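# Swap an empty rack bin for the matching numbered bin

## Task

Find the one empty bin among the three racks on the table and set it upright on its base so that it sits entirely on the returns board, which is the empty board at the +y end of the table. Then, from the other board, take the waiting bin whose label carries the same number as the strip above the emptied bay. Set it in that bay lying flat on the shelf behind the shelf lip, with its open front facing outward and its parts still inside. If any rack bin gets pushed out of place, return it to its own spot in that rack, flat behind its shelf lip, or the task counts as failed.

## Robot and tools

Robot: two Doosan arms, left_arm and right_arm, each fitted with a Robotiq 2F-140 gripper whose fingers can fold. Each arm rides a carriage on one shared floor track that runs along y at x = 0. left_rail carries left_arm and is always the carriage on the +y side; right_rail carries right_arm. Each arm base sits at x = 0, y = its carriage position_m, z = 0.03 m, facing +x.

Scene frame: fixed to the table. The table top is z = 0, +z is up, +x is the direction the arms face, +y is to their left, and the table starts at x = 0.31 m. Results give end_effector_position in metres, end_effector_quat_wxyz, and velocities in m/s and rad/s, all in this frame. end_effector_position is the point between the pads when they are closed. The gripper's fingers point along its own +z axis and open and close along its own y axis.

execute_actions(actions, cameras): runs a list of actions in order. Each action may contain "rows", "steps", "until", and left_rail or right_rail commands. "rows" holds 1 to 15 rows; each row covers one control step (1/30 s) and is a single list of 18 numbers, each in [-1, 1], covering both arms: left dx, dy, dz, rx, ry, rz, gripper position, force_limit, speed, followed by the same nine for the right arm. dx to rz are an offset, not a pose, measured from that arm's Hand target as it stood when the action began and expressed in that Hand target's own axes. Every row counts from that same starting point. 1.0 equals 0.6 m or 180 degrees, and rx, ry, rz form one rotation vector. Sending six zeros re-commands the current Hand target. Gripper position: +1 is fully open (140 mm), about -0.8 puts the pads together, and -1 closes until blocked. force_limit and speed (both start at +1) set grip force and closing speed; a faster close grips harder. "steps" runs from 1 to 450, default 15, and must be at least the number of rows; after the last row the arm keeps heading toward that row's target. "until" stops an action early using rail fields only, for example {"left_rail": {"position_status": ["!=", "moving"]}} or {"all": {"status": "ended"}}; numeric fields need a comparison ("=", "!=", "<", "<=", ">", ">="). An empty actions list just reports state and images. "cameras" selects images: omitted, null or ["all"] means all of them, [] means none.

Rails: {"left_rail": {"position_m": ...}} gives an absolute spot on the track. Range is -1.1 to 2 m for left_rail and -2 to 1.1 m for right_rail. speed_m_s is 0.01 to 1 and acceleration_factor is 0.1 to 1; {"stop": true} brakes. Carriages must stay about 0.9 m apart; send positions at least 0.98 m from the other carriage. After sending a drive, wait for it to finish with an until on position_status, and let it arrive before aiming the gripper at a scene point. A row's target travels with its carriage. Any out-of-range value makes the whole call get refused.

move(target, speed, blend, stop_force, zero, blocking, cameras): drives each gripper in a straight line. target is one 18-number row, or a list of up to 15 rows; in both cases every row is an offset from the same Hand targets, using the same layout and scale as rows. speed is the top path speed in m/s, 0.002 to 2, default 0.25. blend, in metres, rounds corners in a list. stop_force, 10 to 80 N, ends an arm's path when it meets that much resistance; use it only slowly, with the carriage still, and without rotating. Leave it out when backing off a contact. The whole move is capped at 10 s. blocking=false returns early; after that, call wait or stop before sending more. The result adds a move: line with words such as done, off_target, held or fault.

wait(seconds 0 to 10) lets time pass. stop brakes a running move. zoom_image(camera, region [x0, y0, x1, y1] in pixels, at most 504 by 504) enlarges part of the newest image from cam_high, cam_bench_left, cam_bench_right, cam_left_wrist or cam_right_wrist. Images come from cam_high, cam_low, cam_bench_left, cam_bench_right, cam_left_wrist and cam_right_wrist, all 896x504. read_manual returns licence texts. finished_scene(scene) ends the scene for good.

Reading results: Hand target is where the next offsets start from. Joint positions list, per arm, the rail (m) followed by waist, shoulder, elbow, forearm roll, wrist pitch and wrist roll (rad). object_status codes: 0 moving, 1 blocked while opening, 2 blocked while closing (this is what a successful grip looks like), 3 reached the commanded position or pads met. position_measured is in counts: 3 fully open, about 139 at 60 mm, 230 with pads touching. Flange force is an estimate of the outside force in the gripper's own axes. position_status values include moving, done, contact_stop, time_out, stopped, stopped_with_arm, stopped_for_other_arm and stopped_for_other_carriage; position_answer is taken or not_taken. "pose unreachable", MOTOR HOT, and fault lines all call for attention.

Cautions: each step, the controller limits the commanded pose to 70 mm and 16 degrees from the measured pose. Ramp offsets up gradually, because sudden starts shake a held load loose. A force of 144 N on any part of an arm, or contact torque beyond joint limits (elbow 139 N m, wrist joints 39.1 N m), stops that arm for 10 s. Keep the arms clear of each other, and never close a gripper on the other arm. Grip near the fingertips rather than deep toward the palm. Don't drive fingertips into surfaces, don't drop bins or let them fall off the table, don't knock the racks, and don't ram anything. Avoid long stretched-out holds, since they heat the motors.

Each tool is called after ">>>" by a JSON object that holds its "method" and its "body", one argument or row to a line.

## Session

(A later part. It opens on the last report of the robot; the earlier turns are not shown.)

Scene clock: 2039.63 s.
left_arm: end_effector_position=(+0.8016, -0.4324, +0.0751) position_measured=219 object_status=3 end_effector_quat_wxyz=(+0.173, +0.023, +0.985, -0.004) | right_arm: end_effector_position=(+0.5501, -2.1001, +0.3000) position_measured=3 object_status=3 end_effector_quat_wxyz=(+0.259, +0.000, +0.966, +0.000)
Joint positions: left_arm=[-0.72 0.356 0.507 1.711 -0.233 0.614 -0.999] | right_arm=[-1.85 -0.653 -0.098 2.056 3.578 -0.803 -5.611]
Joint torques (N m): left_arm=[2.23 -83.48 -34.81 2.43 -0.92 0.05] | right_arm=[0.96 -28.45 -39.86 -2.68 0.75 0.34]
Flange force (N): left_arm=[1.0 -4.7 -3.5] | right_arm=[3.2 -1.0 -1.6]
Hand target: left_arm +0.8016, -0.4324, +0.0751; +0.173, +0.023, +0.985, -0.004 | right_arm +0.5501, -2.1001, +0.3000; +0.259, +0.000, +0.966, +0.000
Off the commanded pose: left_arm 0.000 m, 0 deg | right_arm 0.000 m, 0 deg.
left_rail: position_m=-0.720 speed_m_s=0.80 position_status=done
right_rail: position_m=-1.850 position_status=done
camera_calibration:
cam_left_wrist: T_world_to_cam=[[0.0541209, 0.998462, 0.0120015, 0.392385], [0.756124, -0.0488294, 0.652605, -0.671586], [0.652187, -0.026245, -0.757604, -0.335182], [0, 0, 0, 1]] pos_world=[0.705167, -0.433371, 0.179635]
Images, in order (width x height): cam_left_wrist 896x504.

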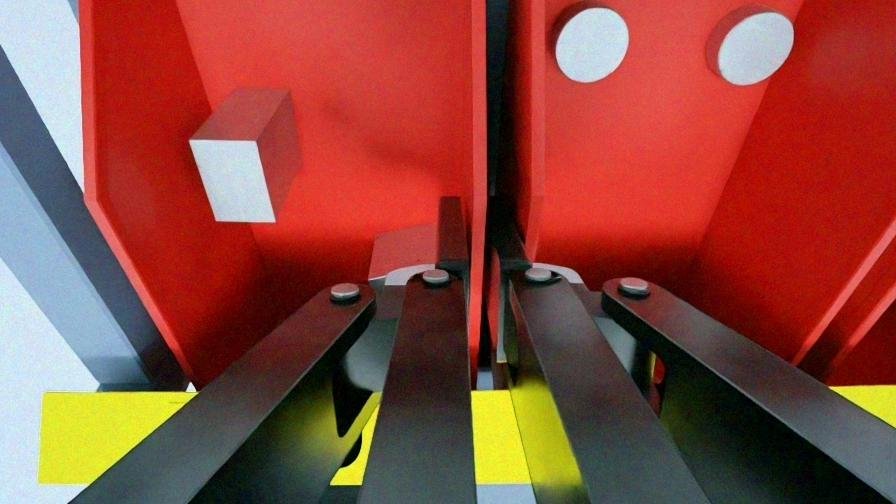

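>>> {"method": "move", "body": {
  "target": [-0.0684,0,-0.18794,0,0,0,-0.72,0.6,-1,0,0,0,0,0,0,1,1,1],
  "speed": 0.06,
  "stop_force": 12,
  "cameras": ["cam_left_wrist"]
}}

>>> {"method": "zoom_image", "body": {
  "camera": "cam_left_wrist",
  "region": [150, 50, 650, 450]
}}

Scene clock: 2054.07 s.
left_arm: end_effector_position=(+0.8017, -0.4324, +0.1951) position_measured=219 object_status=3 end_effector_quat_wxyz=(+0.173, +0.023, +0.985, -0.004) | right_arm: end_effector_position=(+0.5501, -2.1001, +0.3000) position_measured=3 object_status=3 end_effector_quat_wxyz=(+0.259, +0.000, +0.966, +0.000)
Joint positions: left_arm=[-0.72 0.356 0.405 1.618 -0.186 0.804 -1.061] | right_arm=[-1.85 -0.653 -0.098 2.056 3.578 -0.803 -5.611]
Joint torques (N m): left_arm=[2.01 -78.5 -39.6 2.84 -0.91 0] | right_arm=[1.25 -27.94 -39.92 -2.72 0.78 0.36]
Flange force (N): left_arm=[2.6 -4.5 -3.0] | right_arm=[4.0 -0.9 -2.4]
Hand target: left_arm +0.8017, -0.4324, +0.1951; +0.173, +0.023, +0.985, -0.004 | right_arm +0.5501, -2.1001, +0.3000; +0.259, +0.000, +0.966, +0.000
Off the commanded pose: left_arm 0.000 m, 0 deg | right_arm 0.000 m, 0 deg.
left_rail: position_m=-0.720 speed_m_s=0.80 position_status=done
right_rail: position_m=-1.850 position_status=done
move: done
camera_calibration:
cam_left_wrist: T_world_to_cam=[[0.0541209, 0.998462, 0.0120015, 0.390939], [0.756124, -0.0488294, 0.652605, -0.749974], [0.652187, -0.026245, -0.757604, -0.244335], [0, 0, 0, 1]] pos_world=[0.705267, -0.433371, 0.299635]
Images, in order (width x height): cam_left_wrist 896x504.

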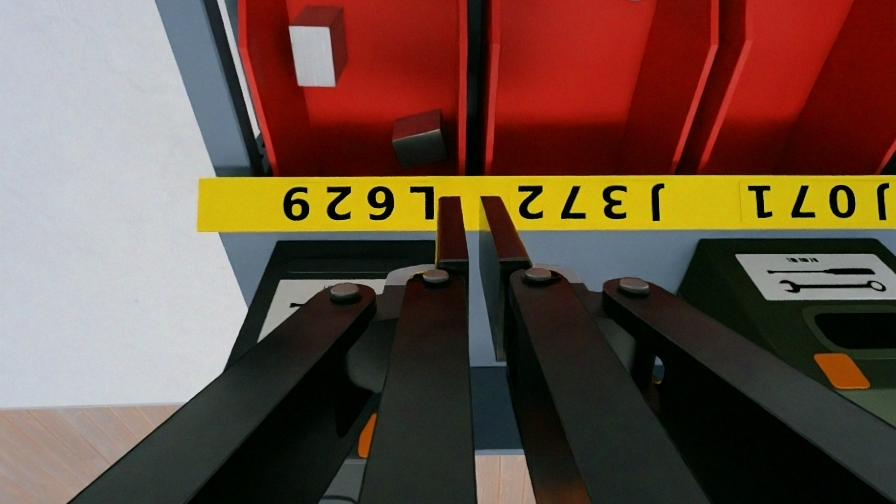

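Scaled by 1.008 from the camera's 896x504 image, which has a finer 1280x720 frame.

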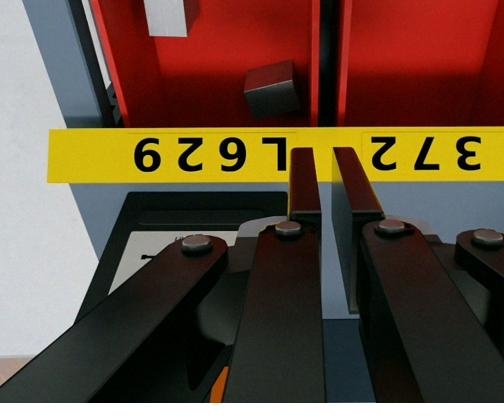

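>>> {"method": "move", "body": {
  "target": [0.2445,-0.0154,-0.3018,0,0,0,-0.72,0.6,-1,0,0,0,0,0,0,1,1,1],
  "speed": 0.2,
  "cameras": ["cam_left_wrist","cam_high","cam_low","cam_bench_right"]
}}

>>> {"method": "zoom_image", "body": {
  "camera": "cam_high",
  "region": [470, 280, 630, 450]
}}

>>> {"method": "zoom_image", "body": {
  "camera": "cam_left_wrist",
  "region": [380, 20, 880, 380]
}}

Scene clock: 2071.07 s.
left_arm: end_effector_position=(+0.6019, -0.4326, +0.3152) position_measured=219 object_status=3 end_effector_quat_wxyz=(+0.173, +0.023, +0.985, -0.004) | right_arm: end_effector_position=(+0.5501, -2.1001, +0.3000) position_measured=3 object_status=3 end_effector_quat_wxyz=(+0.259, +0.000, +0.966, +0.000)
Joint positions: left_arm=[-0.72 0.479 0.06 1.827 -0.21 0.961 -0.951] | right_arm=[-1.85 -0.653 -0.098 2.056 3.578 -0.803 -5.611]
Joint torques (N m): left_arm=[1.53 -47.18 -41.7 2.9 -0.89 -0.04] | right_arm=[0.68 -28.19 -39.92 -2.74 0.82 0.29]
Flange force (N): left_arm=[-0.5 -3.2 0.3] | right_arm=[2.9 -0.1 -1.9]
Hand target: left_arm +0.6018, -0.4326, +0.3153; +0.173, +0.023, +0.985, -0.004 | right_arm +0.5501, -2.1001, +0.3000; +0.259, +0.000, +0.966, +0.000
Off the commanded pose: left_arm 0.000 m, 0 deg | right_arm 0.000 m, 0 deg.
left_rail: position_m=-0.720 speed_m_s=0.80 position_status=done
right_rail: position_m=-1.850 position_status=done
move: done
camera_calibration:
cam_left_wrist: T_world_to_cam=[[0.0541218, 0.998462, 0.0120022, 0.40051], [0.756124, -0.0488306, 0.652605, -0.677288], [0.652187, -0.026245, -0.757604, -0.0230449], [0, 0, 0, 1]] pos_world=[0.505467, -0.433571, 0.419735]
Images, in order (width x height): cam_high 896x504, cam_low 896x504, cam_bench_right 896x504, cam_left_wrist 896x504.

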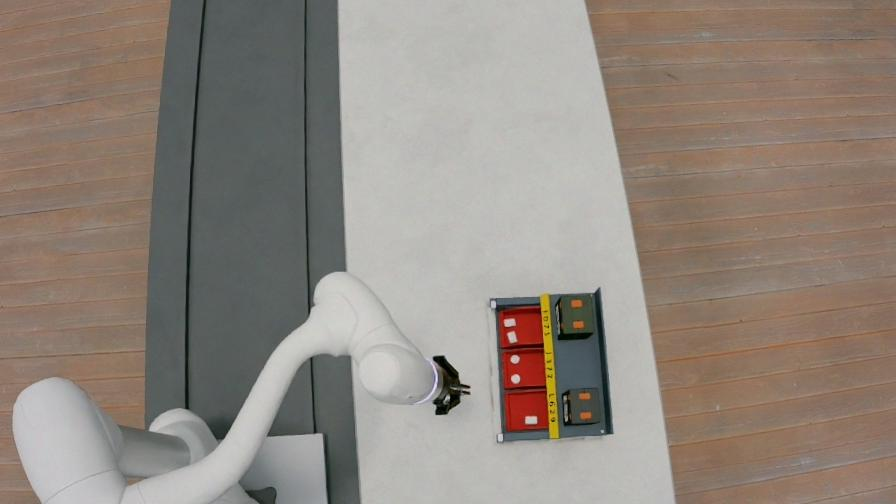

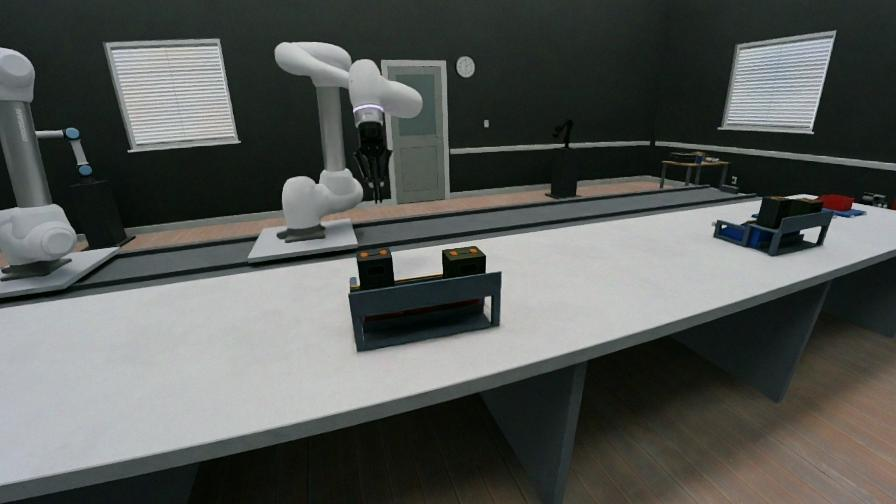

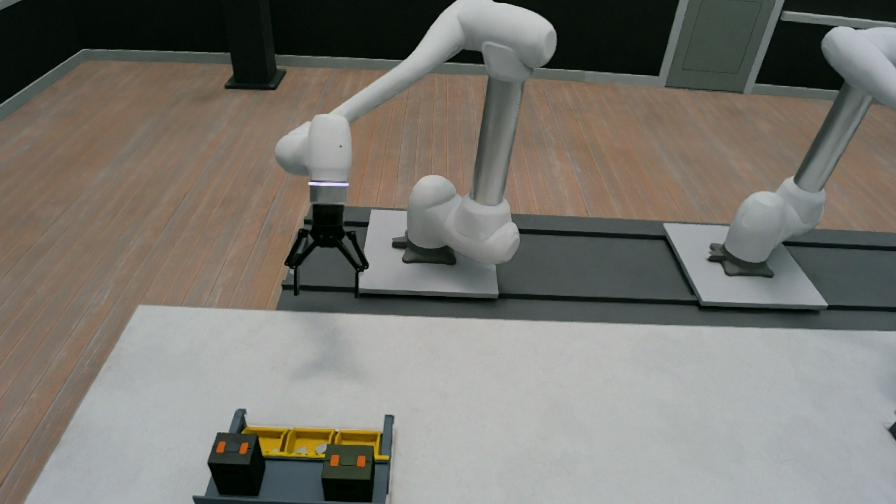

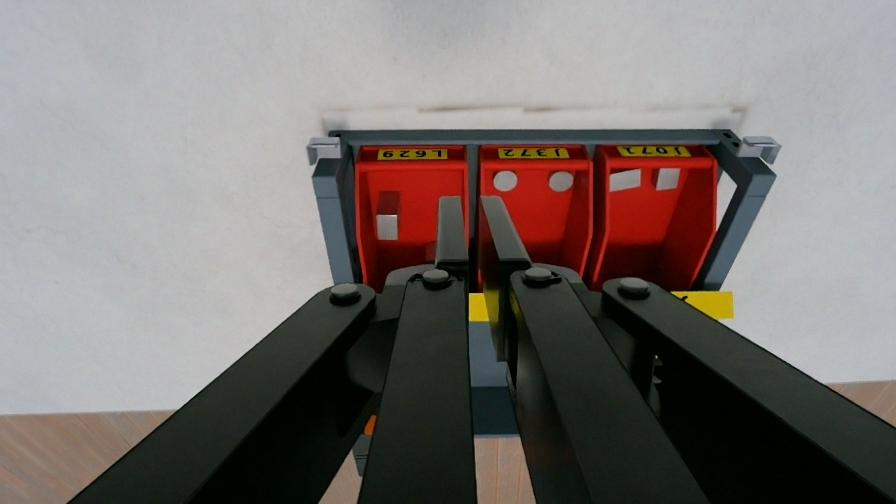

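Scaled by 2.965 from the camera's 896x504 image, which has a finer 1280x720 frame.

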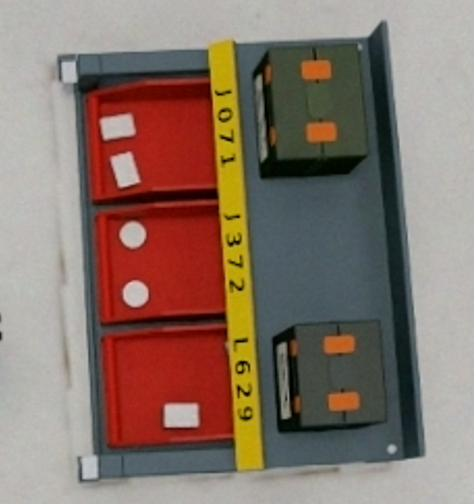

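Scaled by 1.008 from the camera's 896x504 image, which has a finer 1280x720 frame.

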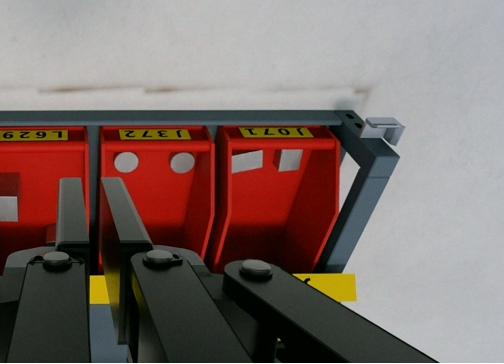

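>>> {"method": "zoom_image", "body": {
  "camera": "cam_left_wrist",
  "region": [300, 110, 640, 300]
}}

>>> {"method": "zoom_image", "body": {
  "camera": "cam_low",
  "region": [320, 230, 540, 370]
}}

Scaled by 1.482 from the camera's 896x504 image, which has a finer 1280x720 frame.

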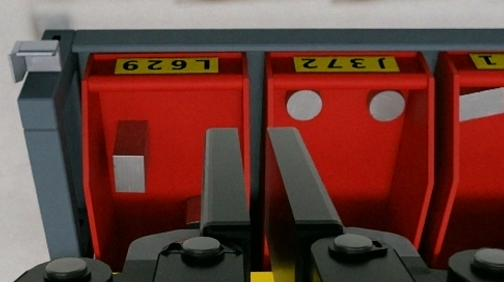

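Scaled by 2.291 from the camera's 896x504 image, which has a finer 1280x720 frame.

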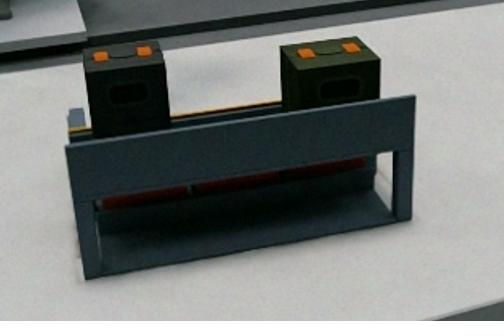

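>>> {"method": "wait", "body": {
  "seconds": 0.1,
  "cameras": ["cam_bench_left"]
}}

>>> {"method": "zoom_image", "body": {
  "camera": "cam_bench_left",
  "region": [420, 330, 800, 480]
}}

>>> {"method": "zoom_image", "body": {
  "camera": "cam_bench_left",
  "region": [150, 370, 420, 504]
}}

Scene clock: 2087.57 s.
left_arm: end_effector_position=(+0.6018, -0.4326, +0.3153) position_measured=219 object_status=3 end_effector_quat_wxyz=(+0.173, +0.023, +0.985, -0.004) | right_arm: end_effector_position=(+0.5501, -2.1001, +0.3000) position_measured=3 object_status=3 end_effector_quat_wxyz=(+0.259, +0.000, +0.966, +0.000)
Joint positions: left_arm=[-0.72 0.479 0.06 1.827 -0.21 0.961 -0.951] | right_arm=[-1.85 -0.653 -0.098 2.056 3.578 -0.803 -5.611]
Joint torques (N m): left_arm=[1.73 -46.76 -41.81 2.87 -0.92 -0.05] | right_arm=[1.14 -27.72 -39.94 -2.74 0.75 0.34]
Flange force (N): left_arm=[0.4 -4.2 -0.6] | right_arm=[4.3 -0.4 -2.4]
Hand target: left_arm +0.6018, -0.4326, +0.3153; +0.173, +0.023, +0.985, -0.004 | right_arm +0.5501, -2.1001, +0.3000; +0.259, +0.000, +0.966, +0.000
Tool commands: left_gripper/position=-0.72 left_gripper/force_limit=+0.6 left_gripper/speed=-1.0 right_gripper/position=+1.0 right_gripper/force_limit=+1.0 right_gripper/speed=+1.0
Off the commanded pose: left_arm 0.000 m, 0 deg | right_arm 0.000 m, 0 deg.
left_rail: position_m=-0.720 speed_m_s=0.80 position_status=done
right_rail: position_m=-1.850 position_status=done
wait: 0.10 s; at rest from the start
Images, in order (width x height): cam_bench_left 896x504.

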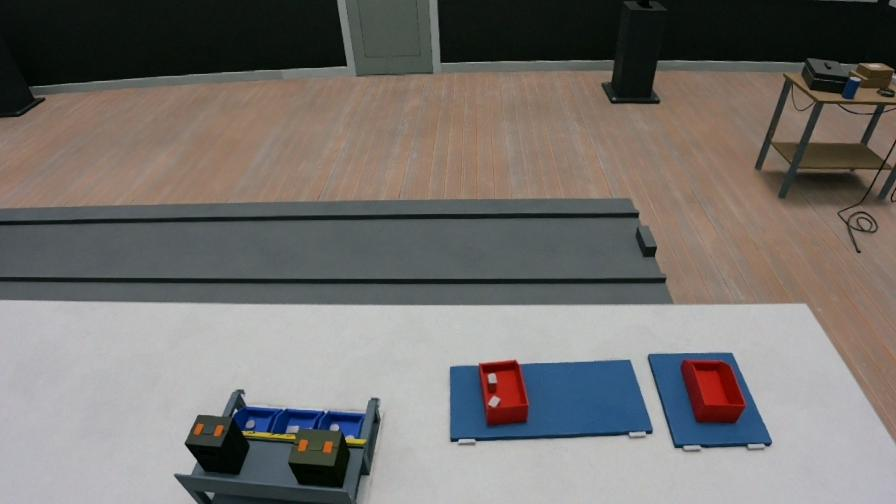

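Scaled by 1.326 from the camera's 896x504 image, which has a finer 1280x720 frame.

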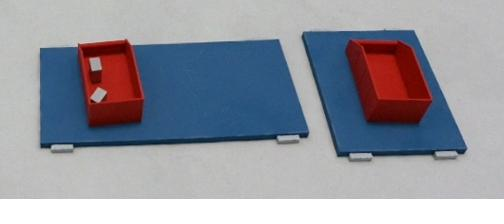

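Scaled by 1.867 from the camera's 896x504 image, which has a finer 1280x720 frame.

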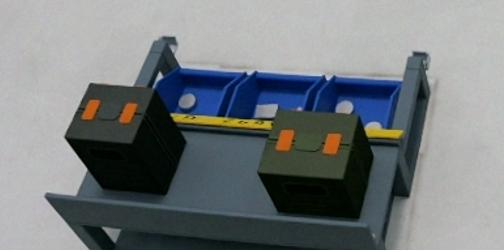

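>>> {"method": "finished_scene", "body": {
  "scene": 1
}}

The scene is finished: the task was done.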